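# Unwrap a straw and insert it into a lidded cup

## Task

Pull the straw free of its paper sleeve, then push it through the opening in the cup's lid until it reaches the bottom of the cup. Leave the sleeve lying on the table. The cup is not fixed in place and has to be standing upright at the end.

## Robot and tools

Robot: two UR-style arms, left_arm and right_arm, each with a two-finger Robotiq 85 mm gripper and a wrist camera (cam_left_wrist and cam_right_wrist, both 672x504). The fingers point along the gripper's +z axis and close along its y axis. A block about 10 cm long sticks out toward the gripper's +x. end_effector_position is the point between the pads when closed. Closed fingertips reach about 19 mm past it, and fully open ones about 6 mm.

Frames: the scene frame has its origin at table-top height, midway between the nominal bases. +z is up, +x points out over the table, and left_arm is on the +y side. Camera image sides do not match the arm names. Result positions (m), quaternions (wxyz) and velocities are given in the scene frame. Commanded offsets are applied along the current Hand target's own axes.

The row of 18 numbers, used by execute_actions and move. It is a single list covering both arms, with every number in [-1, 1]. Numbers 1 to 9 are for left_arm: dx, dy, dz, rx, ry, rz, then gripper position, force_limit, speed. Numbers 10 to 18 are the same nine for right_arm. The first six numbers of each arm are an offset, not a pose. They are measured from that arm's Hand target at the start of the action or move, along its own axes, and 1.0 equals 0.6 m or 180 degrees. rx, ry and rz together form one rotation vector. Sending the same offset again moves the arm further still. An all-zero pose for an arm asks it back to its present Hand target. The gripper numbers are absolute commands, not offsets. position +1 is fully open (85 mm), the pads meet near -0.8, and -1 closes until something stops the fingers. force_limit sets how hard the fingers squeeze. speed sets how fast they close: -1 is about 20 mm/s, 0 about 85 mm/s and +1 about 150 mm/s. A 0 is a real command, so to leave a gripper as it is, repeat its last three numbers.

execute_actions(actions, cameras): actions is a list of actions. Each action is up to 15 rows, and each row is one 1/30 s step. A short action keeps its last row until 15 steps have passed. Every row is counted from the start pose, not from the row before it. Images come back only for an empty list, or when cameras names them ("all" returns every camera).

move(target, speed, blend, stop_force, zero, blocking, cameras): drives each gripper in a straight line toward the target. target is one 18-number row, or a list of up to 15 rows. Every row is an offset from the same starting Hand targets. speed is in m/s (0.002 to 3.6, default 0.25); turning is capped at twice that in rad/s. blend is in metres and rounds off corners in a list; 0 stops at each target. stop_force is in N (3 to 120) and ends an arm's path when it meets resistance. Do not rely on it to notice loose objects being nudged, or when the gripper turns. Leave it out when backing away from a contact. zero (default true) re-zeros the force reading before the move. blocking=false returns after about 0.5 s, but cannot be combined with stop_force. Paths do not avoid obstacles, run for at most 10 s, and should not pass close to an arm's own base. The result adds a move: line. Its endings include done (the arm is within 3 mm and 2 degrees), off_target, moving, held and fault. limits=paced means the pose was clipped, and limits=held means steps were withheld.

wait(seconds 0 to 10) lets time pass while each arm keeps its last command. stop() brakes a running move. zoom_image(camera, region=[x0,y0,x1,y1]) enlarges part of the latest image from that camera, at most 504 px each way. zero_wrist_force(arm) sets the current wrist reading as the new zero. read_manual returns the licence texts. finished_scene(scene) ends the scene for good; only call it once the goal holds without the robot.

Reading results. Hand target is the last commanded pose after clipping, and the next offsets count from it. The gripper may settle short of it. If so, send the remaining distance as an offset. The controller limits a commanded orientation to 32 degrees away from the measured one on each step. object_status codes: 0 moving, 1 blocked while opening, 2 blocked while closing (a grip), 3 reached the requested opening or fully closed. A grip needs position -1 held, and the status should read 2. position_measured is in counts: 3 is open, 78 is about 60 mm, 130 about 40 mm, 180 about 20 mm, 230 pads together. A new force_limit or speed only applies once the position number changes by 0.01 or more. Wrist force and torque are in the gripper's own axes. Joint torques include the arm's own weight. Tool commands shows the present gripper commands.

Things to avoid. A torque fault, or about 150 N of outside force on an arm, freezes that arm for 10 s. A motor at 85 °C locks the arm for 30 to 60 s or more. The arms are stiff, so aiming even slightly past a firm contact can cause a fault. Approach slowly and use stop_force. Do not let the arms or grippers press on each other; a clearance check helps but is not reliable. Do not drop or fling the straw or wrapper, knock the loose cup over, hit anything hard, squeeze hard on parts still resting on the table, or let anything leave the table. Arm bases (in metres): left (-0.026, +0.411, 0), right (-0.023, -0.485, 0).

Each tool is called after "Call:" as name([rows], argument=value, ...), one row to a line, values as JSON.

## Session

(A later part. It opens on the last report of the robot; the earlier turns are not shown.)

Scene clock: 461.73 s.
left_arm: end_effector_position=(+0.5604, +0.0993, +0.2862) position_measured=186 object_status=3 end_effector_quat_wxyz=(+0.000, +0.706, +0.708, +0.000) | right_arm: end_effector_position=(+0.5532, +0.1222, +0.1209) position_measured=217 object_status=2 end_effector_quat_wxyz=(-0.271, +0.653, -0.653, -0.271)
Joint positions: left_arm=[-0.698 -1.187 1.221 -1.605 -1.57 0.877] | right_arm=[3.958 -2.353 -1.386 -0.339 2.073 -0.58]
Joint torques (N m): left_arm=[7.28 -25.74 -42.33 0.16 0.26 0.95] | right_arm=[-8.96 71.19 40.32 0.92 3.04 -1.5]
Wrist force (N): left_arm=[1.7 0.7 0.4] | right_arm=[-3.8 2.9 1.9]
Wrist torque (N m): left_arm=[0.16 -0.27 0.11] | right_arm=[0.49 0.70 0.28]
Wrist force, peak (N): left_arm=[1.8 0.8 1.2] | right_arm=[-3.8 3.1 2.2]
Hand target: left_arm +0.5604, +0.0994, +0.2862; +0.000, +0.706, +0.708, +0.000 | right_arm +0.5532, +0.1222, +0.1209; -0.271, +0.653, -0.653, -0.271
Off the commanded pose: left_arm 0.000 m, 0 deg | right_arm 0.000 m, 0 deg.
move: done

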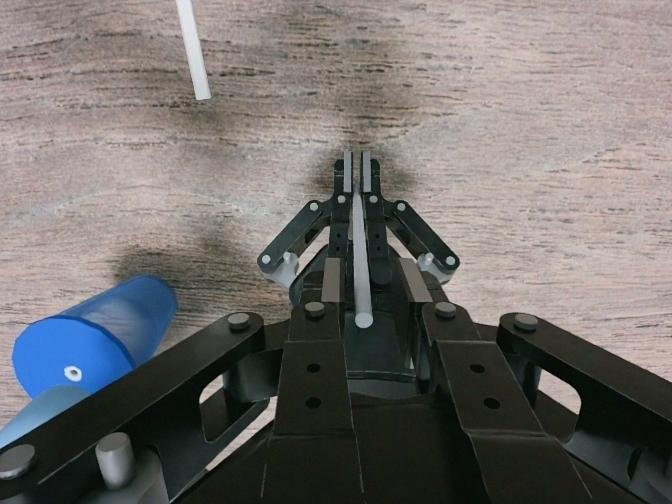

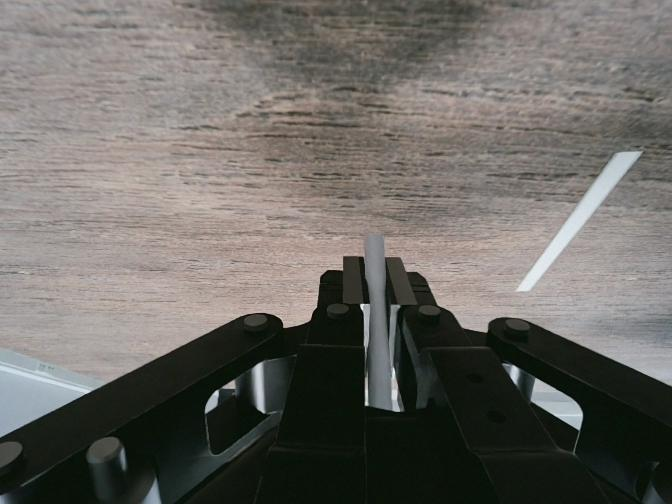

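Call:
move([
  [-0.005,-0.004,0.014,0,0,0,-0.45,-0.6,-0.5,0,0,0,0,0,0,-1,-0.4,-1],
  [-0.005,-0.004,0.014,0,0,0,-1,-0.5,-1,0,0,0,0,0,0,-1,-0.4,-1],
], speed=0.06, cameras=["all"])

Call:
zoom_image(camera="cam_left_wrist", region=[290, 200, 450, 420])

Scene clock: 468.73 s.
left_arm: end_effector_position=(+0.5580, +0.0964, +0.2778) position_measured=217 object_status=0 end_effector_quat_wxyz=(+0.000, +0.706, +0.708, +0.000) | right_arm: end_effector_position=(+0.5532, +0.1222, +0.1209) position_measured=217 object_status=2 end_effector_quat_wxyz=(-0.271, +0.653, -0.653, -0.271)
Joint positions: left_arm=[-0.704 -1.188 1.244 -1.627 -1.57 0.871] | right_arm=[3.958 -2.353 -1.386 -0.339 2.073 -0.58]
Joint torques (N m): left_arm=[8.86 -61.35 -40.95 -0.23 1.58 1.05] | right_arm=[-8.66 69.76 40.16 0.89 3.07 -1.41]
Wrist force (N): left_arm=[1.3 1.4 0.6] | right_arm=[-4.0 3.6 1.9]
Wrist torque (N m): left_arm=[-0.09 -0.28 0.11] | right_arm=[0.39 0.70 0.37]
Wrist force, peak (N): left_arm=[1.8 0.7 0.9] | right_arm=[-4.1 3.7 2.1]
Hand target: left_arm +0.5580, +0.0964, +0.2778; +0.000, +0.706, +0.708, +0.000 | right_arm +0.5532, +0.1222, +0.1209; -0.271, +0.653, -0.653, -0.271
Off the commanded pose: left_arm 0.000 m, 0 deg | right_arm 0.000 m, 0 deg.
move: done

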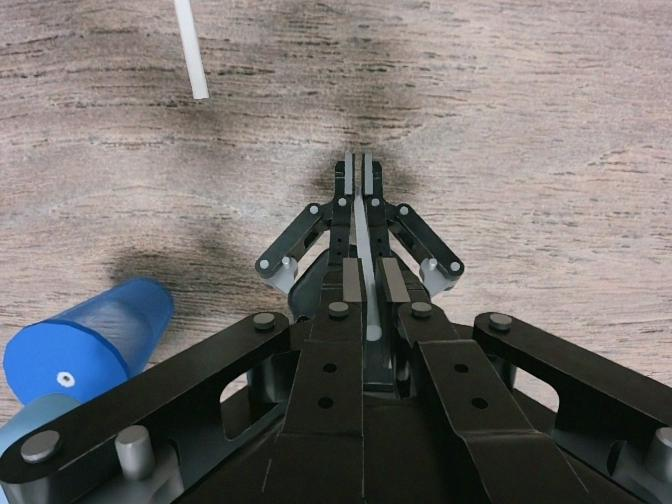

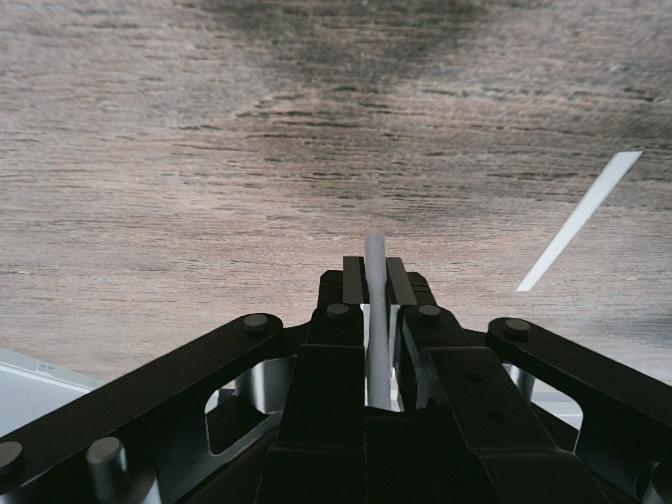

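Scaled by 2.291.

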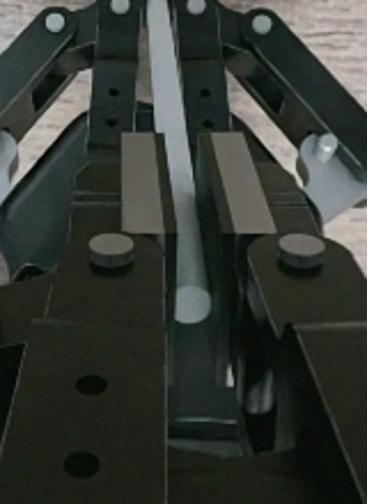

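Call:
move([
  [0,0,0,0,0,0,-1,-0.5,-1,0,0,0,0,0,0,-0.5,-0.5,-1],
  [0,0,0,0,0,0,-1,-0.5,-1,0,0,-0.15,0,0,0,-0.5,-0.5,-1],
  [0,0,0,0,0,0,-1,-0.5,-1,0.177,0,-0.583,0,0,0,-0.5,-0.5,-1],
], speed=[0.06, 0.08, 0.2], blend=[0, 0.02, 0], cameras=["all"])

Call:
zoom_image(camera="cam_left_wrist", region=[290, 200, 450, 420])

Scene clock: 476.50 s.
left_arm: end_effector_position=(+0.5580, +0.0964, +0.2778) position_measured=217 object_status=2 end_effector_quat_wxyz=(+0.000, +0.706, +0.708, +0.000) | right_arm: end_effector_position=(+0.5531, -0.2004, +0.2928) position_measured=192 object_status=3 end_effector_quat_wxyz=(-0.271, +0.653, -0.653, -0.271)
Joint positions: left_arm=[-0.704 -1.188 1.244 -1.627 -1.57 0.871] | right_arm=[3.541 -1.831 -1.664 -0.839 2.279 -1.023]
Joint torques (N m): left_arm=[8.51 -59.71 -26.27 -4.17 0.8 1.05] | right_arm=[-5.86 20.47 34.82 3.62 -1.41 0.05]
Wrist force (N): left_arm=[1.6 0.5 0.6] | right_arm=[-4.0 3.0 1.8]
Wrist torque (N m): left_arm=[0.13 -0.25 0.10] | right_arm=[0.49 0.70 0.38]
Wrist force, peak (N): left_arm=[1.3 1.7 1.2] | right_arm=[-5.1 4.5 3.5]
Hand target: left_arm +0.5580, +0.0964, +0.2778; +0.000, +0.706, +0.708, +0.000 | right_arm +0.5531, -0.2004, +0.2927; -0.271, +0.653, -0.653, -0.271
Off the commanded pose: left_arm 0.000 m, 0 deg | right_arm 0.000 m, 0 deg.
move: done

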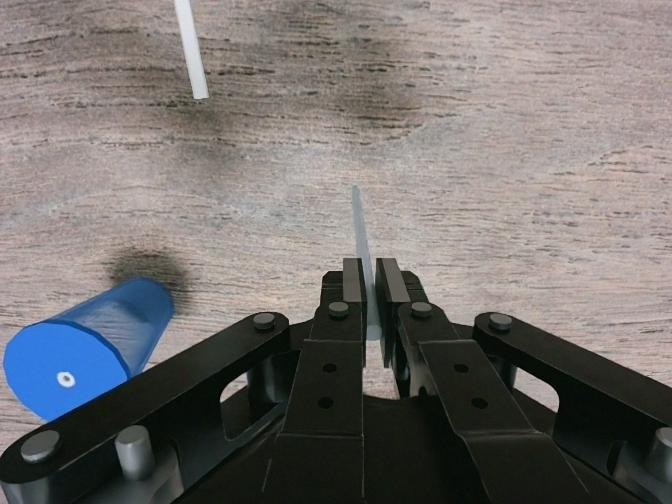

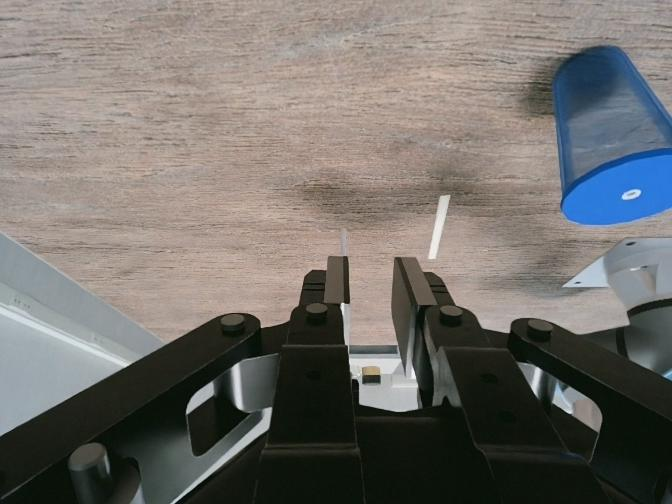

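Scaled by 2.291.

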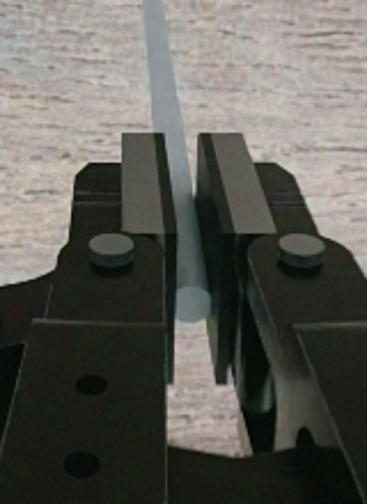

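Call:
move([
  [0,0,-0.204,0,0,0,-1,-0.5,-1,0,0,0,0,0,0,-0.5,-0.5,-1],
  [-0.211,-0.355,-0.204,0,0,0,-1,-0.5,-1,0,0,0,0,0,0,-0.5,-0.5,-1],
], speed=0.15, blend=[0.02, 0], cameras=["all"])

Call:
zoom_image(camera="cam_left_wrist", region=[270, 130, 430, 290])

Scene clock: 486.97 s.
left_arm: end_effector_position=(+0.3454, -0.0308, +0.4001) position_measured=217 object_status=2 end_effector_quat_wxyz=(+0.000, +0.706, +0.708, +0.000) | right_arm: end_effector_position=(+0.5531, -0.2004, +0.2927) position_measured=192 object_status=3 end_effector_quat_wxyz=(-0.271, +0.653, -0.653, -0.271)
Joint positions: left_arm=[-1.112 -1.387 1.191 -1.374 -1.57 0.463] | right_arm=[3.541 -1.832 -1.664 -0.839 2.279 -1.023]
Joint torques (N m): left_arm=[-1.5 -18.21 -40.74 -2.68 1.92 0.12] | right_arm=[-8.75 19.13 13.43 0.57 -1.49 -2.5]
Wrist force (N): left_arm=[1.8 0.7 0.8] | right_arm=[-4.1 2.9 1.8]
Wrist torque (N m): left_arm=[0.15 -0.25 0.13] | right_arm=[0.49 0.71 0.38]
Wrist force, peak (N): left_arm=[1.8 0.3 2.9] | right_arm=[-4.2 3.0 1.7]
Hand target: left_arm +0.3454, -0.0309, +0.4001; +0.000, +0.706, +0.708, +0.000 | right_arm +0.5531, -0.2004, +0.2927; -0.271, +0.653, -0.653, -0.271
Off the commanded pose: left_arm 0.000 m, 0 deg | right_arm 0.000 m, 0 deg.
move: done

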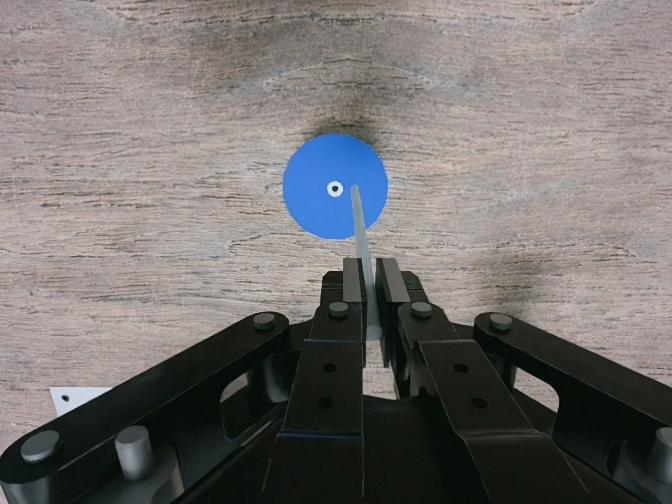

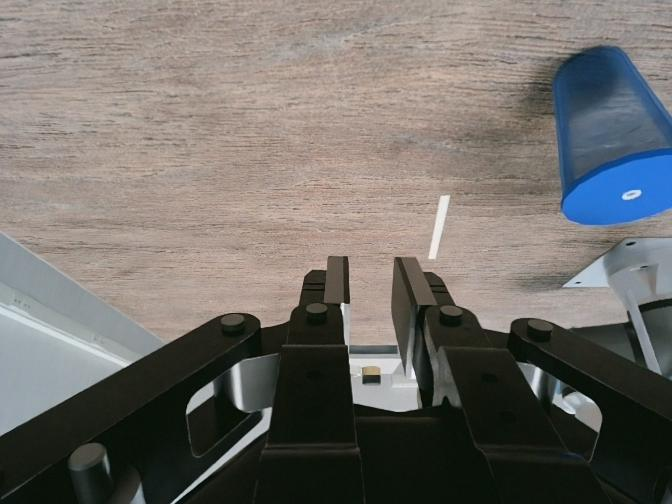

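Scaled by 3.150.

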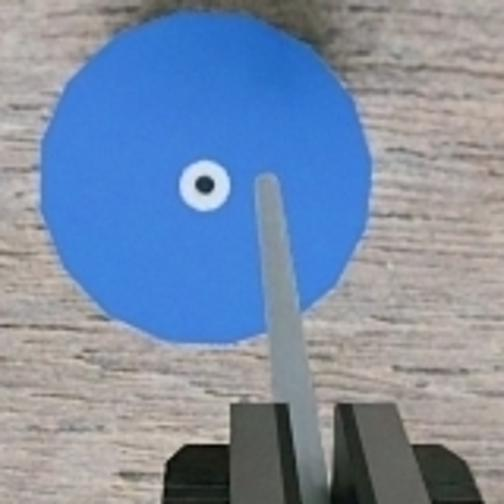

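Call:
move(target=[-0.0238,-0.025,0.083,0,0,0,-1,-0.5,-1,0,0,0,0,0,0,-0.5,-0.5,-1], speed=0.08, cameras=["cam_left_wrist"])

Call:
zoom_image(camera="cam_left_wrist", region=[320, 150, 390, 220])

Scene clock: 496.97 s.
left_arm: end_effector_position=(+0.3303, -0.0452, +0.3502) position_measured=217 object_status=2 end_effector_quat_wxyz=(+0.000, +0.706, +0.708, +0.000) | right_arm: end_effector_position=(+0.5531, -0.2004, +0.2927) position_measured=192 object_status=3 end_effector_quat_wxyz=(-0.271, +0.653, -0.653, -0.271)
Joint positions: left_arm=[-1.147 -1.399 1.333 -1.504 -1.57 0.428] | right_arm=[3.541 -1.832 -1.664 -0.839 2.279 -1.023]
Joint torques (N m): left_arm=[9.07 -48.4 -41.25 0.11 -0.28 1.39] | right_arm=[-9.15 18.9 14.42 0.49 -1.32 -2.54]
Wrist force (N): left_arm=[1.8 0.6 0.8] | right_arm=[-3.8 3.0 1.6]
Wrist torque (N m): left_arm=[0.14 -0.25 0.12] | right_arm=[0.49 0.67 0.38]
Wrist force, peak (N): left_arm=[3.1 1.5 0.9] | right_arm=[-4.1 3.1 1.6]
Hand target: left_arm +0.3304, -0.0451, +0.3502; +0.000, +0.706, +0.708, +0.000 | right_arm +0.5531, -0.2004, +0.2927; -0.271, +0.653, -0.653, -0.271
Off the commanded pose: left_arm 0.000 m, 0 deg | right_arm 0.000 m, 0 deg.
move: done
Images, in order (width x height): cam_left_wrist 672x504.

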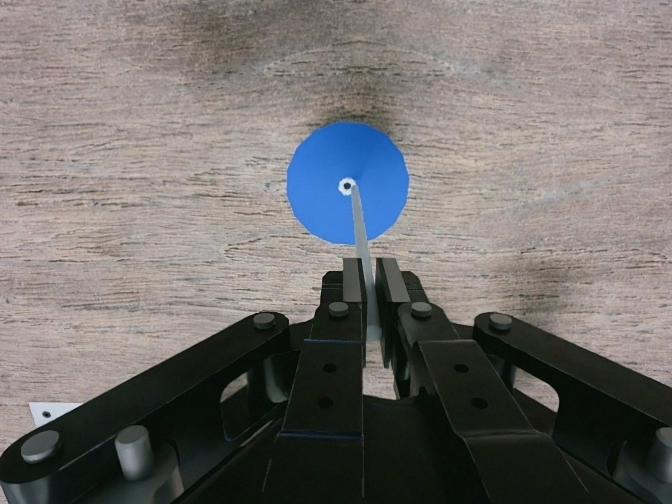

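Scaled by 7.200.

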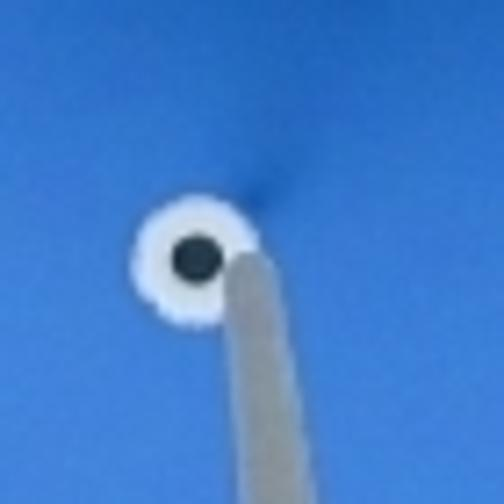

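Call:
move(target=[-0.0085,-0.007,0.022,0,0,0,-1,-0.5,-1,0,0,0,0,0,0,-0.5,-0.5,-1], speed=0.05, cameras=["cam_left_wrist"])

Call:
zoom_image(camera="cam_left_wrist", region=[320, 150, 390, 220])

Scene clock: 502.43 s.
left_arm: end_effector_position=(+0.3261, -0.0503, +0.3368) position_measured=217 object_status=2 end_effector_quat_wxyz=(+0.000, +0.706, +0.708, +0.000) end_effector_velocity=(+0.000, +0.001, +0.000) end_effector_angular_velocity=(+0.003, +0.001, +0.001) | right_arm: end_effector_position=(+0.5531, -0.2004, +0.2927) position_measured=192 object_status=3 end_effector_quat_wxyz=(-0.271, +0.653, -0.653, -0.271)
Joint positions: left_arm=[-1.158 -1.397 1.365 -1.538 -1.57 0.417] | right_arm=[3.541 -1.832 -1.664 -0.839 2.279 -1.023]
Joint velocities: left_arm=[0 0.001 -0.003 0.005 0 -0.001] | right_arm=[within noise]
Joint torques (N m): left_arm=[7.6 -24.81 -39.29 0.08 1.12 -0.21] | right_arm=[-9.63 19.89 15.75 0.63 -1.17 -2.52]
Wrist force (N): left_arm=[1.9 0.3 0.7] | right_arm=[-4.0 3.1 1.7]
Wrist torque (N m): left_arm=[0.11 -0.28 0.12] | right_arm=[0.52 0.71 0.38]
Wrist force, peak (N): left_arm=[2.2 1.0 0.1] | right_arm=[-4.1 3.0 1.7]
Hand target: left_arm +0.3262, -0.0502, +0.3370; +0.000, +0.706, +0.708, +0.000 | right_arm +0.5531, -0.2004, +0.2927; -0.271, +0.653, -0.653, -0.271
Off the commanded pose: left_arm 0.000 m, 0 deg | right_arm 0.000 m, 0 deg.
move: done
Images, in order (width x height): cam_left_wrist 672x504.

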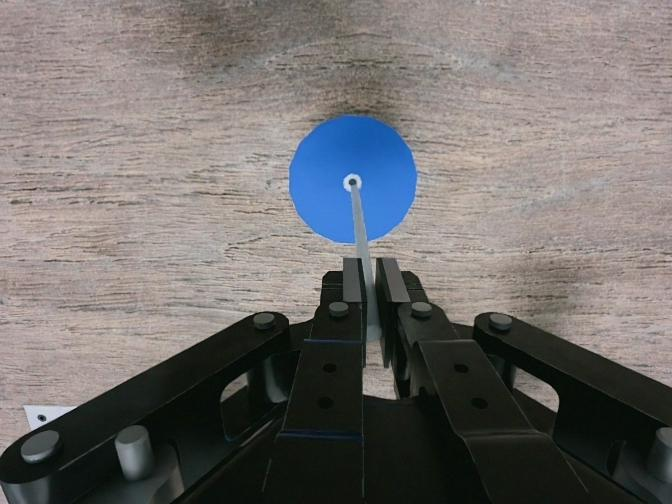

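Scaled by 7.200.

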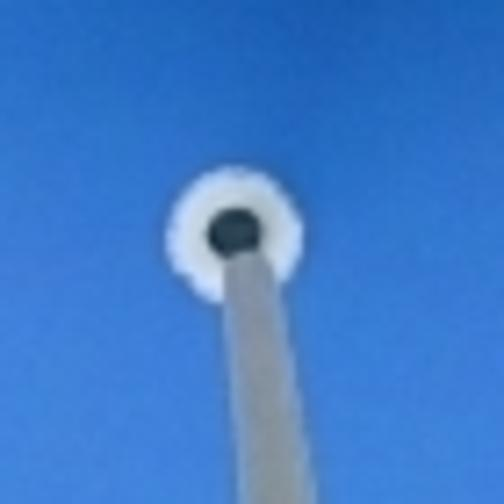

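Call:
move(target=[-0.003,-0.0024,0.01,0,0,0,-1,-0.5,-1,0,0,0,0,0,0,-0.5,-0.5,-1], speed=0.03, stop_force=3, cameras=["cam_left_wrist"])

Call:
zoom_image(camera="cam_left_wrist", region=[320, 150, 390, 220])

Scene clock: 508.60 s.
left_arm: end_effector_position=(+0.3248, -0.0521, +0.3310) position_measured=217 object_status=2 end_effector_quat_wxyz=(+0.000, +0.706, +0.708, +0.000) | right_arm: end_effector_position=(+0.5531, -0.2004, +0.2927) position_measured=192 object_status=3 end_effector_quat_wxyz=(-0.271, +0.653, -0.653, -0.271)
Joint positions: left_arm=[-1.161 -1.396 1.378 -1.552 -1.57 0.414] | right_arm=[3.541 -1.832 -1.664 -0.839 2.279 -1.023]
Joint torques (N m): left_arm=[8.65 -18.37 -42.08 0.16 -1.3 1.04] | right_arm=[-8.99 19.42 17.38 0.57 -0.94 -2.57]
Wrist force (N): left_arm=[1.9 0.5 0.8] | right_arm=[-3.9 2.9 1.7]
Wrist torque (N m): left_arm=[0.13 -0.28 0.11] | right_arm=[0.48 0.68 0.38]
Wrist force, peak (N): left_arm=[2.1 0.6 1.1] | right_arm=[-4.1 3.2 1.7]
Hand target: left_arm +0.3248, -0.0520, +0.3310; +0.000, +0.706, +0.708, +0.000 | right_arm +0.5531, -0.2004, +0.2927; -0.271, +0.653, -0.653, -0.271
Off the commanded pose: left_arm 0.000 m, 0 deg | right_arm 0.000 m, 0 deg.
move: done
Images, in order (width x height): cam_left_wrist 672x504.

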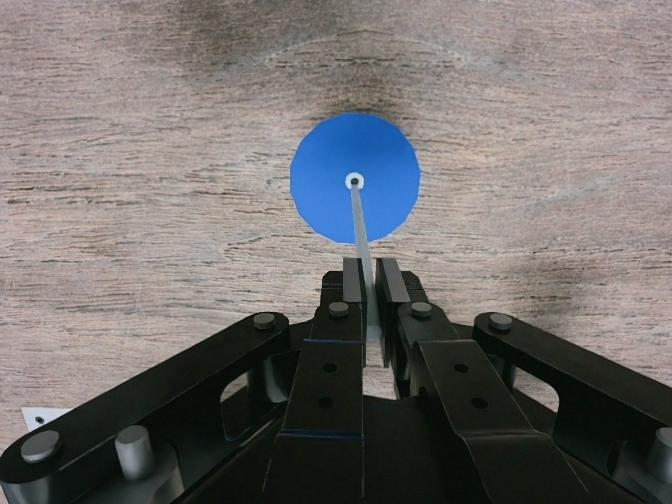

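Scaled by 7.200.

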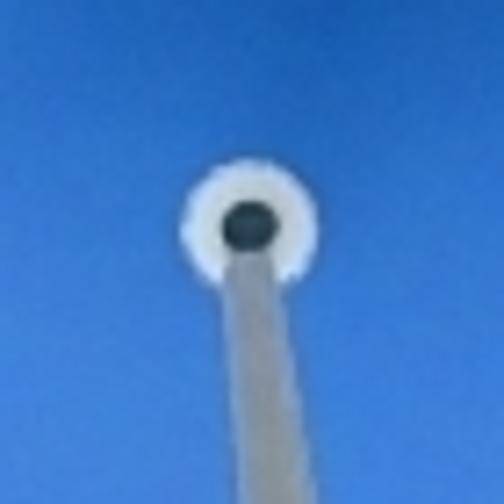

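Call:
move(target=[0.0053,0,0.006,0,0,0,-1,-0.5,-1,0,0,0,0,0,0,-0.5,-0.5,-1], speed=0.03, stop_force=3, cameras=["cam_left_wrist"])

Call:
zoom_image(camera="cam_left_wrist", region=[320, 150, 390, 220])

Scene clock: 516.17 s.
left_arm: end_effector_position=(+0.3248, -0.0488, +0.3275) position_measured=217 object_status=2 end_effector_quat_wxyz=(+0.000, +0.706, +0.708, +0.000) | right_arm: end_effector_position=(+0.5531, -0.2004, +0.2927) position_measured=192 object_status=3 end_effector_quat_wxyz=(-0.271, +0.653, -0.653, -0.271)
Joint positions: left_arm=[-1.159 -1.402 1.395 -1.563 -1.57 0.416] | right_arm=[3.541 -1.832 -1.664 -0.839 2.279 -1.023]
Joint torques (N m): left_arm=[-4.91 -20.96 -41.79 0.1 -1.05 -1.61] | right_arm=[-9.35 19.76 19.53 0.57 -0.88 -2.59]
Wrist force (N): left_arm=[1.9 0.6 0.5] | right_arm=[-3.9 3.1 1.8]
Wrist torque (N m): left_arm=[0.14 -0.29 0.11] | right_arm=[0.50 0.69 0.38]
Wrist force, peak (N): left_arm=[1.9 0.5 1.3] | right_arm=[-4.0 3.2 1.8]
Hand target: left_arm +0.3248, -0.0489, +0.3274; +0.000, +0.706, +0.708, +0.000 | right_arm +0.5531, -0.2004, +0.2927; -0.271, +0.653, -0.653, -0.271
Off the commanded pose: left_arm 0.000 m, 0 deg | right_arm 0.000 m, 0 deg.
move: done
Images, in order (width x height): cam_left_wrist 672x504.

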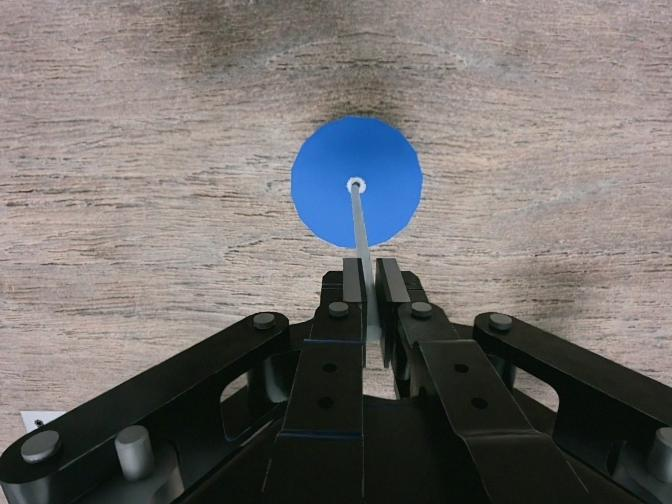

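Scaled by 7.200.

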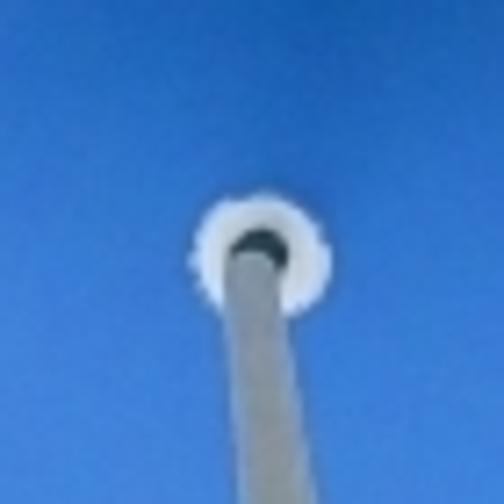

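Call:
move(target=[0.002,0.0022,0.005,0,0,0,-1,-0.5,-1,0,0,0,0,0,0,-0.5,-0.5,-1], speed=0.03, stop_force=3, cameras=["cam_left_wrist"])

Call:
zoom_image(camera="cam_left_wrist", region=[320, 150, 390, 220])

Scene clock: 520.57 s.
left_arm: end_effector_position=(+0.3261, -0.0476, +0.3244) position_measured=217 object_status=2 end_effector_quat_wxyz=(+0.000, +0.706, +0.708, +0.000) | right_arm: end_effector_position=(+0.5531, -0.2004, +0.2927) position_measured=192 object_status=3 end_effector_quat_wxyz=(-0.271, +0.653, -0.653, -0.271)
Joint positions: left_arm=[-1.156 -1.403 1.403 -1.571 -1.57 0.419] | right_arm=[3.541 -1.832 -1.664 -0.839 2.279 -1.023]
Joint torques (N m): left_arm=[-1.57 -49.99 -36.14 -0.03 -0.19 -1.35] | right_arm=[-9.51 19.33 21.33 0.56 -0.66 -2.41]
Wrist force (N): left_arm=[1.7 0.8 0.8] | right_arm=[-4.0 3.1 1.8]
Wrist torque (N m): left_arm=[0.17 -0.25 0.11] | right_arm=[0.51 0.70 0.38]
Wrist force, peak (N): left_arm=[2.0 0.6 0.7] | right_arm=[-4.1 3.1 1.8]
Hand target: left_arm +0.3261, -0.0477, +0.3244; +0.000, +0.706, +0.708, +0.000 | right_arm +0.5531, -0.2004, +0.2927; -0.271, +0.653, -0.653, -0.271
Off the commanded pose: left_arm 0.000 m, 0 deg | right_arm 0.000 m, 0 deg.
move: done
Images, in order (width x height): cam_left_wrist 672x504.

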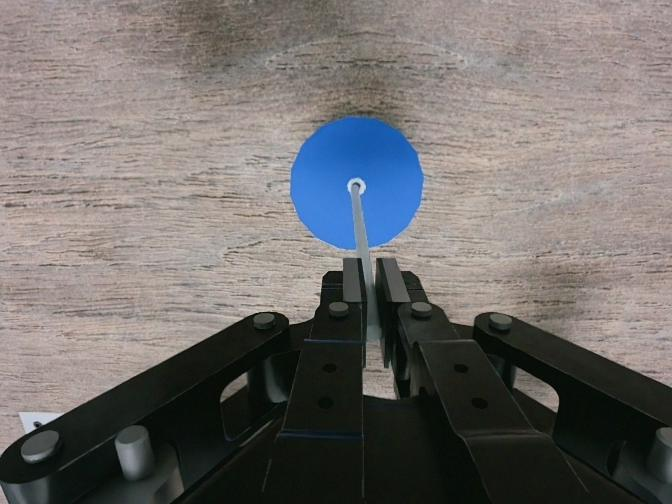

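Scaled by 7.200.

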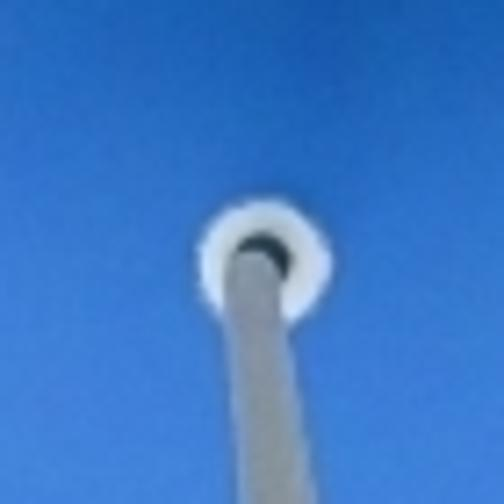

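Call:
move(target=[0.001,0.004,0,0,0,0,-1,-0.5,-1,0,0,0,0,0,0,-0.5,-0.5,-1], speed=0.03, stop_force=3, cameras=["cam_left_wrist"])

Call:
zoom_image(camera="cam_left_wrist", region=[320, 150, 390, 220])

Scene clock: 525.70 s.
left_arm: end_effector_position=(+0.3285, -0.0470, +0.3245) position_measured=217 object_status=2 end_effector_quat_wxyz=(+0.000, +0.706, +0.708, +0.000) | right_arm: end_effector_position=(+0.5531, -0.2004, +0.2927) position_measured=192 object_status=3 end_effector_quat_wxyz=(-0.271, +0.653, -0.653, -0.271)
Joint positions: left_arm=[-1.152 -1.4 1.4 -1.57 -1.57 0.424] | right_arm=[3.541 -1.832 -1.664 -0.839 2.279 -1.023]
Joint torques (N m): left_arm=[-3.84 -21.34 -33.35 -0.02 1.49 -1.76] | right_arm=[-9.19 19.84 22.72 0.51 -0.52 -2.55]
Wrist force (N): left_arm=[1.7 0.6 0.9] | right_arm=[-3.8 2.9 1.6]
Wrist torque (N m): left_arm=[0.14 -0.26 0.11] | right_arm=[0.47 0.68 0.38]
Wrist force, peak (N): left_arm=[2.1 0.5 0.7] | right_arm=[-4.1 3.1 2.0]
Hand target: left_arm +0.3285, -0.0471, +0.3244; +0.000, +0.706, +0.708, +0.000 | right_arm +0.5531, -0.2004, +0.2927; -0.271, +0.653, -0.653, -0.271
Off the commanded pose: left_arm 0.000 m, 0 deg | right_arm 0.000 m, 0 deg.
move: done
Images, in order (width x height): cam_left_wrist 672x504.

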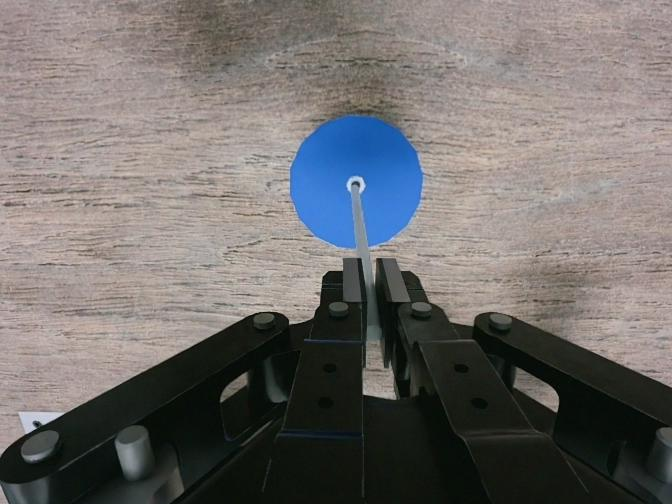

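Scaled by 7.200.

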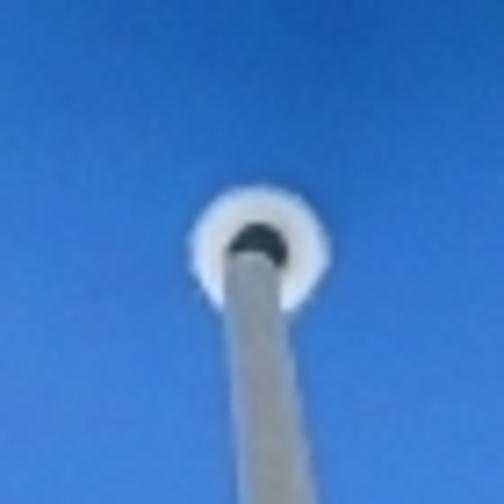

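Call:
move(target=[0.0053,0.0043,0,0,0,0,-1,-0.5,-1,0,0,0,0,0,0,-0.5,-0.5,-1], speed=0.03, stop_force=3, cameras=["cam_left_wrist"])

Call:
zoom_image(camera="cam_left_wrist", region=[320, 150, 390, 220])

Scene clock: 531.33 s.
left_arm: end_effector_position=(+0.3311, -0.0438, +0.3244) position_measured=217 object_status=2 end_effector_quat_wxyz=(+0.000, +0.706, +0.708, +0.000) | right_arm: end_effector_position=(+0.5531, -0.2004, +0.2927) position_measured=192 object_status=3 end_effector_quat_wxyz=(-0.271, +0.653, -0.653, -0.271)
Joint positions: left_arm=[-1.145 -1.403 1.403 -1.57 -1.57 0.43] | right_arm=[3.541 -1.832 -1.664 -0.839 2.279 -1.023]
Joint torques (N m): left_arm=[-6.62 -44.08 -15.82 -5.7 1.78 -1.22] | right_arm=[-9.13 19.15 24.53 0.53 -0.38 -2.58]
Wrist force (N): left_arm=[2.0 0.4 0.6] | right_arm=[-3.9 3.1 1.8]
Wrist torque (N m): left_arm=[0.11 -0.29 0.04] | right_arm=[0.50 0.69 0.38]
Wrist force, peak (N): left_arm=[2.2 0.8 0.9] | right_arm=[-3.9 3.2 1.9]
Hand target: left_arm +0.3311, -0.0439, +0.3244; +0.000, +0.706, +0.708, +0.000 | right_arm +0.5531, -0.2004, +0.2927; -0.271, +0.653, -0.653, -0.271
Off the commanded pose: left_arm 0.000 m, 0 deg | right_arm 0.000 m, 0 deg.
move: done
Images, in order (width x height): cam_left_wrist 672x504.

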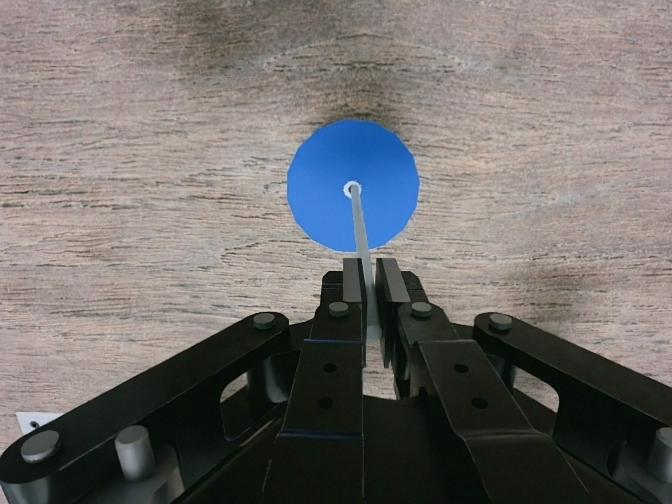

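Scaled by 7.200.

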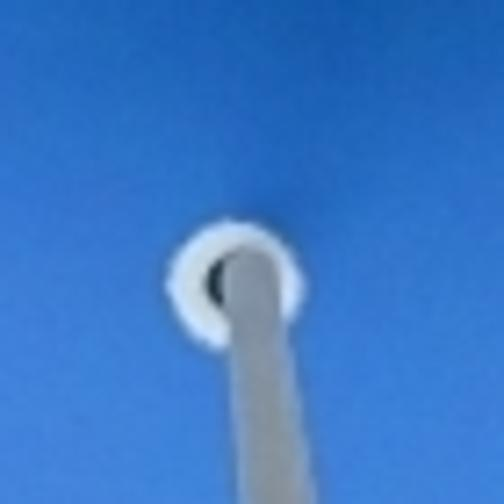

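Call:
move(target=[-0.006,-0.0058,0,0,0,0,-1,-0.5,-1,0,0,0,0,0,0,-0.5,-0.5,-1], speed=0.03, stop_force=3, cameras=["cam_left_wrist"])

Call:
zoom_image(camera="cam_left_wrist", region=[320, 150, 390, 220])

Scene clock: 538.37 s.
left_arm: end_effector_position=(+0.3276, -0.0475, +0.3244) position_measured=217 object_status=2 end_effector_quat_wxyz=(+0.000, +0.706, +0.708, +0.000) | right_arm: end_effector_position=(+0.5531, -0.2004, +0.2927) position_measured=192 object_status=3 end_effector_quat_wxyz=(-0.271, +0.653, -0.653, -0.271)
Joint positions: left_arm=[-1.153 -1.401 1.401 -1.57 -1.57 0.422] | right_arm=[3.541 -1.832 -1.664 -0.839 2.279 -1.023]
Joint torques (N m): left_arm=[9.09 -27.48 -31.66 0.11 0.27 1.52] | right_arm=[-8.79 19.35 25.33 0.63 -0.14 -2.54]
Wrist force (N): left_arm=[1.7 0.6 0.7] | right_arm=[-3.8 2.9 1.8]
Wrist torque (N m): left_arm=[0.14 -0.26 0.04] | right_arm=[0.47 0.68 0.38]
Wrist force, peak (N): left_arm=[2.1 0.7 0.7] | right_arm=[-4.1 3.2 1.8]
Hand target: left_arm +0.3276, -0.0475, +0.3244; +0.000, +0.706, +0.708, +0.000 | right_arm +0.5531, -0.2004, +0.2927; -0.271, +0.653, -0.653, -0.271
Off the commanded pose: left_arm 0.000 m, 0 deg | right_arm 0.000 m, 0 deg.
move: done
Images, in order (width x height): cam_left_wrist 672x504.

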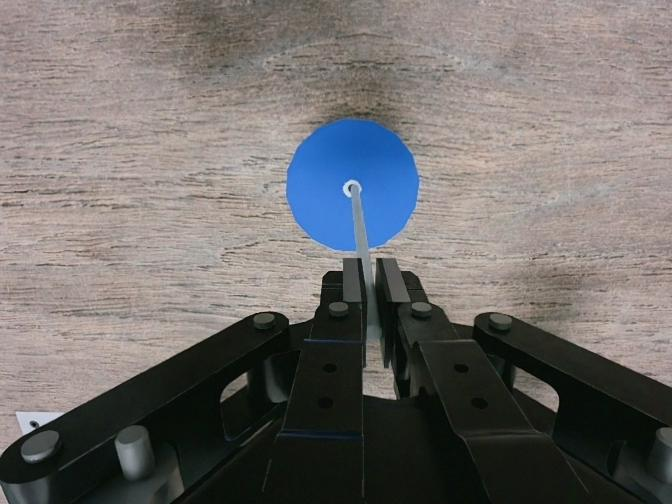

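Scaled by 7.200.

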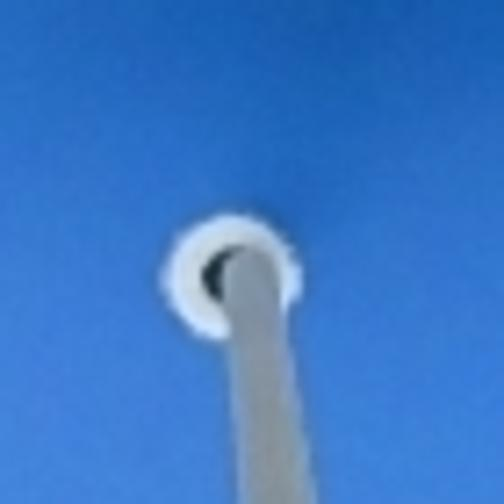

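Call:
move(target=[-0.0028,-0.0047,0,0,0,0,-1,-0.5,-1,0,0,0,0,0,0,-0.5,-0.5,-1], speed=0.03, stop_force=3, cameras=["cam_left_wrist"])

Call:
zoom_image(camera="cam_left_wrist", region=[320, 150, 390, 220])

Scene clock: 544.70 s.
left_arm: end_effector_position=(+0.3247, -0.0492, +0.3244) position_measured=217 object_status=2 end_effector_quat_wxyz=(+0.000, +0.706, +0.708, +0.000) | right_arm: end_effector_position=(+0.5531, -0.2004, +0.2927) position_measured=192 object_status=3 end_effector_quat_wxyz=(-0.271, +0.653, -0.653, -0.271)
Joint positions: left_arm=[-1.159 -1.402 1.402 -1.57 -1.57 0.416] | right_arm=[3.541 -1.832 -1.664 -0.839 2.279 -1.023]
Joint torques (N m): left_arm=[8.42 -48.19 -10.76 -5.87 -1.15 1.4] | right_arm=[-9.12 19.93 27.37 0.54 -0.1 -2.46]
Wrist force (N): left_arm=[1.7 0.6 0.7] | right_arm=[-3.8 3.1 1.8]
Wrist torque (N m): left_arm=[0.14 -0.25 0.04] | right_arm=[0.52 0.68 0.38]
Wrist force, peak (N): left_arm=[2.3 0.9 0.8] | right_arm=[-4.0 3.2 1.9]
Hand target: left_arm +0.3248, -0.0492, +0.3244; +0.000, +0.706, +0.708, +0.000 | right_arm +0.5531, -0.2004, +0.2927; -0.271, +0.653, -0.653, -0.271
Off the commanded pose: left_arm 0.000 m, 0 deg | right_arm 0.000 m, 0 deg.
move: done
Images, in order (width x height): cam_left_wrist 672x504.

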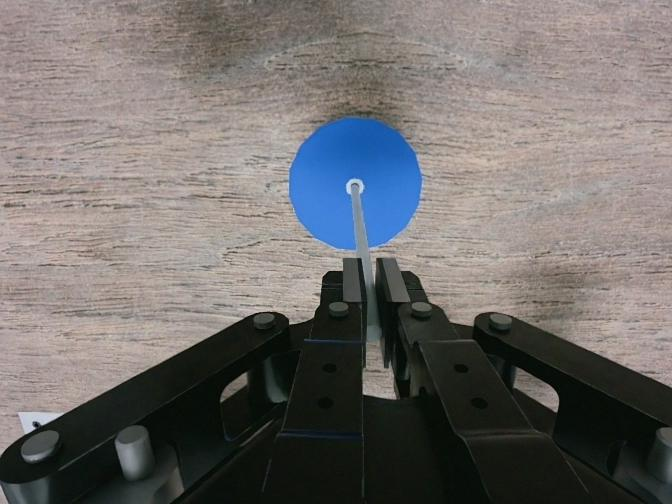

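Scaled by 7.200.

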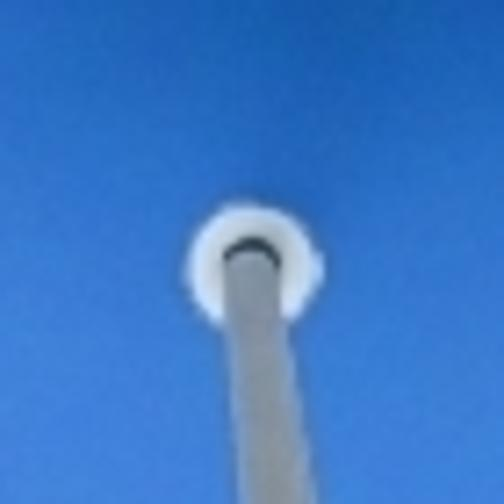

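Call:
move(target=[0,0,0.025,0,0,0,-1,-0.5,-1,0,0,0,0,0,0,-0.5,-0.5,-1], speed=0.02, stop_force=3, cameras=["cam_left_wrist"])

Call:
zoom_image(camera="cam_left_wrist", region=[320, 150, 390, 220])

Scene clock: 549.37 s.
left_arm: end_effector_position=(+0.3248, -0.0492, +0.3094) position_measured=217 object_status=2 end_effector_quat_wxyz=(+0.000, +0.706, +0.708, +0.000) | right_arm: end_effector_position=(+0.5531, -0.2004, +0.2927) position_measured=192 object_status=3 end_effector_quat_wxyz=(-0.271, +0.653, -0.653, -0.271)
Joint positions: left_arm=[-1.159 -1.401 1.439 -1.608 -1.57 0.416] | right_arm=[3.541 -1.832 -1.664 -0.839 2.279 -1.023]
Joint torques (N m): left_arm=[8.02 -22.77 -41.98 -0.06 -0.22 1.23] | right_arm=[-8.45 19.12 28.98 0.55 0.18 -2.57]
Wrist force (N): left_arm=[2.5 1.0 0.9] | right_arm=[-3.7 3.1 2.0]
Wrist torque (N m): left_arm=[0.16 -0.16 0.04] | right_arm=[0.51 0.66 0.38]
Wrist force, peak (N): left_arm=[2.7 1.1 0.3] | right_arm=[-4.0 3.2 2.0]
Hand target: left_arm +0.3248, -0.0492, +0.3094; +0.000, +0.706, +0.708, +0.000 | right_arm +0.5531, -0.2004, +0.2927; -0.271, +0.653, -0.653, -0.271
Off the commanded pose: left_arm 0.000 m, 0 deg | right_arm 0.000 m, 0 deg.
move: done
Images, in order (width x height): cam_left_wrist 672x504.

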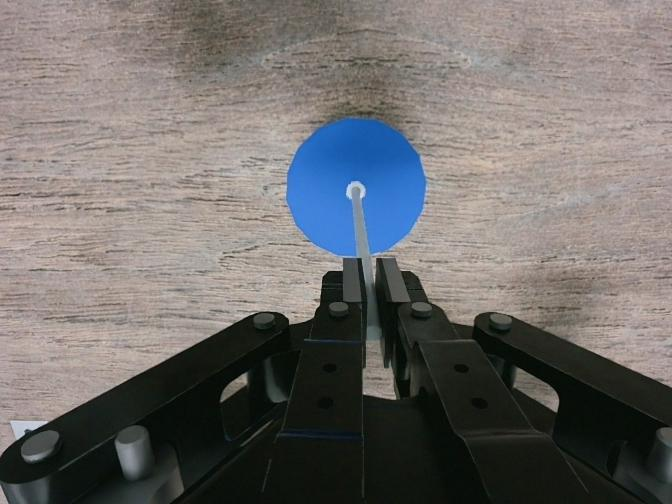

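Scaled by 7.200.

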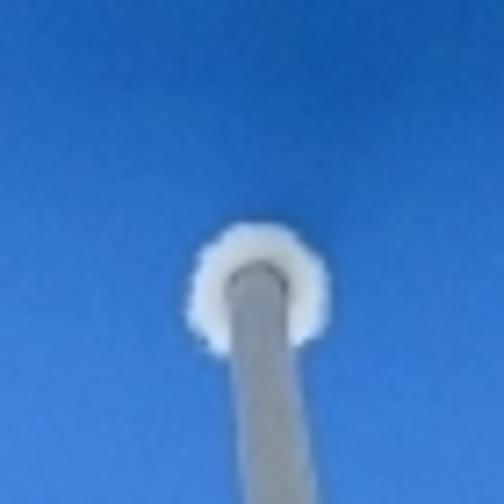

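Call:
move(target=[0,0,0.13,0,0,0,-1,-0.5,-1,0,0,0,0,0,0,-0.5,-0.5,-1], speed=0.03, stop_force=7, cameras=["cam_left_wrist"])

Scene clock: 555.87 s.
left_arm: end_effector_position=(+0.3248, -0.0491, +0.2314) position_measured=217 object_status=2 end_effector_quat_wxyz=(+0.000, +0.706, +0.708, +0.000) | right_arm: end_effector_position=(+0.5531, -0.2004, +0.2927) position_measured=192 object_status=3 end_effector_quat_wxyz=(-0.271, +0.653, -0.653, -0.271)
Joint positions: left_arm=[-1.159 -1.376 1.61 -1.805 -1.57 0.416] | right_arm=[3.541 -1.832 -1.664 -0.839 2.279 -1.023]
Joint torques (N m): left_arm=[8.47 -48.42 -41.7 -0.17 0.46 1.24] | right_arm=[-9.14 19.55 31.96 0.67 0.38 -2.47]
Wrist force (N): left_arm=[2.7 0.4 1.1] | right_arm=[-3.7 3.1 2.0]
Wrist torque (N m): left_arm=[0.11 -0.22 0.05] | right_arm=[0.51 0.67 0.38]
Wrist force, peak (N): left_arm=[2.9 0.8 1.0] | right_arm=[-4.1 3.2 1.8]
Hand target: left_arm +0.3248, -0.0491, +0.2314; +0.000, +0.706, +0.708, +0.000 | right_arm +0.5531, -0.2004, +0.2927; -0.271, +0.653, -0.653, -0.271
Off the commanded pose: left_arm 0.000 m, 0 deg | right_arm 0.000 m, 0 deg.
move: done
Images, in order (width x height): cam_left_wrist 672x504.

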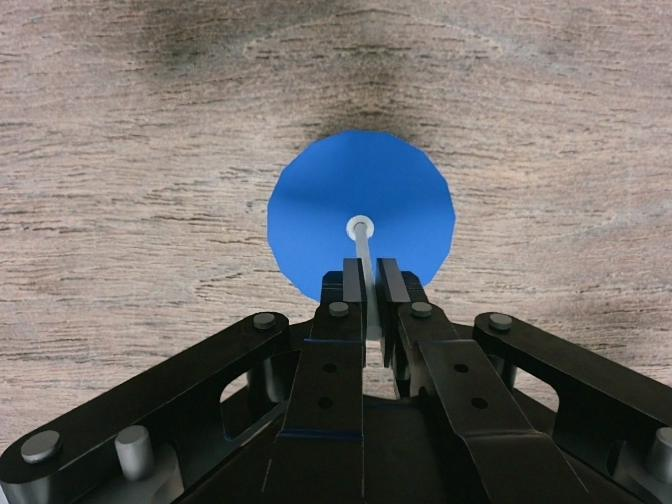

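Great. Final descent to contact.

Call:
move(target=[0,0,0.075,0,0,0,-1,-0.5,-1,0,0,0,0,0,0,-0.5,-0.5,-1], speed=0.012, stop_force=4, cameras=["cam_left_wrist"])

Scene clock: 561.90 s.
left_arm: end_effector_position=(+0.3248, -0.0491, +0.1930) position_measured=217 object_status=2 end_effector_quat_wxyz=(+0.000, +0.706, +0.708, +0.000) | right_arm: end_effector_position=(+0.5531, -0.2004, +0.2927) position_measured=192 object_status=3 end_effector_quat_wxyz=(-0.271, +0.653, -0.653, -0.271)
Joint positions: left_arm=[-1.159 -1.351 1.682 -1.901 -1.57 0.416] | right_arm=[3.541 -1.832 -1.664 -0.839 2.279 -1.023]
Joint torques (N m): left_arm=[9.41 -46.24 -37.78 0.05 1.52 1.42] | right_arm=[-8.88 19.44 34.03 0.54 0.53 -2.51]
Wrist force (N): left_arm=[3.6 0.5 -5.2] | right_arm=[-3.9 3.1 1.9]
Wrist torque (N m): left_arm=[0.12 -0.27 0.05] | right_arm=[0.51 0.68 0.38]
Wrist force, peak (N): left_arm=[4.6 0.6 -11.1] | right_arm=[-4.0 3.3 2.0]
Hand target: left_arm +0.3248, -0.0491, +0.1930; +0.000, +0.706, +0.708, +0.000 (not the last commanded pose) | right_arm +0.5531, -0.2004, +0.2927; -0.271, +0.653, -0.653, -0.271
Off the commanded pose: left_arm 0.007 m, 0 deg | right_arm 0.000 m, 0 deg.
move: contact (left_arm)
Images, in order (width x height): cam_left_wrist 672x504.

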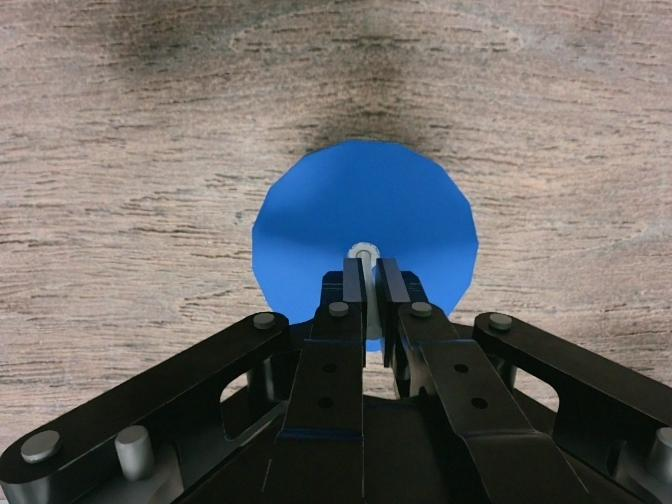

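Call:
move([
  [0,0,0,0,0,0,-0.4,-0.5,-1,0,0,0,0,0,0,-0.5,-0.5,-1],
  [0,0,-0.16,0,0,0,-0.4,-0.5,-1,0,0,0,0,0,0,-0.5,-0.5,-1],
  [0.2,0,-0.25,0,0,0,-0.4,-0.5,-1,0,0,0,0,0,0,-0.5,-0.5,-1],
], speed=[0.05, 0.06, 0.15], cameras=["all"])

Scene clock: 568.07 s.
left_arm: end_effector_position=(+0.3245, +0.0709, +0.3430) position_measured=179 object_status=3 end_effector_quat_wxyz=(+0.000, +0.706, +0.708, +0.000) | right_arm: end_effector_position=(+0.5531, -0.2004, +0.2927) position_measured=192 object_status=3 end_effector_quat_wxyz=(-0.271, +0.653, -0.653, -0.271)
Joint positions: left_arm=[-1.054 -1.621 1.588 -1.537 -1.57 0.521] | right_arm=[3.541 -1.832 -1.664 -0.839 2.279 -1.023]
Joint torques (N m): left_arm=[-5.85 -14.7 -41.37 -5.73 0.3 -1.4] | right_arm=[-8.58 19.41 36.4 0.58 0.93 -2.52]
Wrist force (N): left_arm=[1.7 0.7 0.5] | right_arm=[-3.8 3.1 2.0]
Wrist torque (N m): left_arm=[0.16 -0.25 0.04] | right_arm=[0.51 0.68 0.38]
Wrist force, peak (N): left_arm=[3.7 0.5 -5.6] | right_arm=[-4.0 3.2 2.0]
Hand target: left_arm +0.3245, +0.0708, +0.3430; +0.000, +0.706, +0.708, +0.000 | right_arm +0.5531, -0.2004, +0.2927; -0.271, +0.653, -0.653, -0.271
Off the commanded pose: left_arm 0.000 m, 0 deg | right_arm 0.000 m, 0 deg.
move: done

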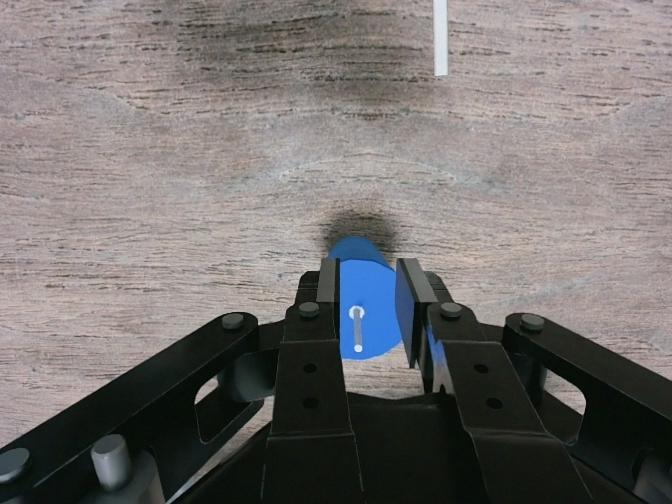

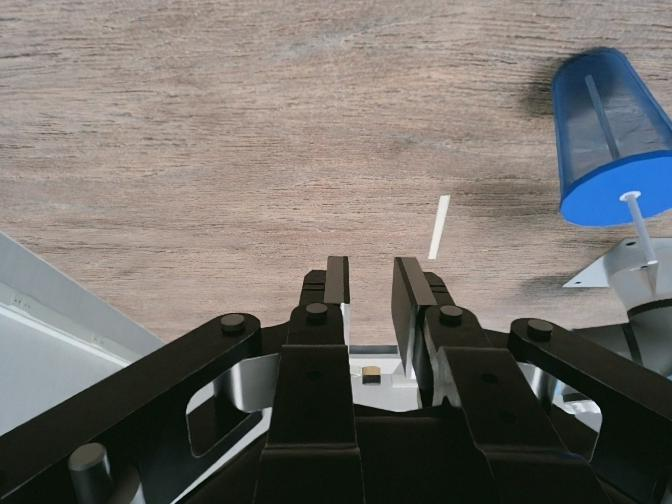

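Call:
finished_scene(scene=2)

The scene is finished: the task was done.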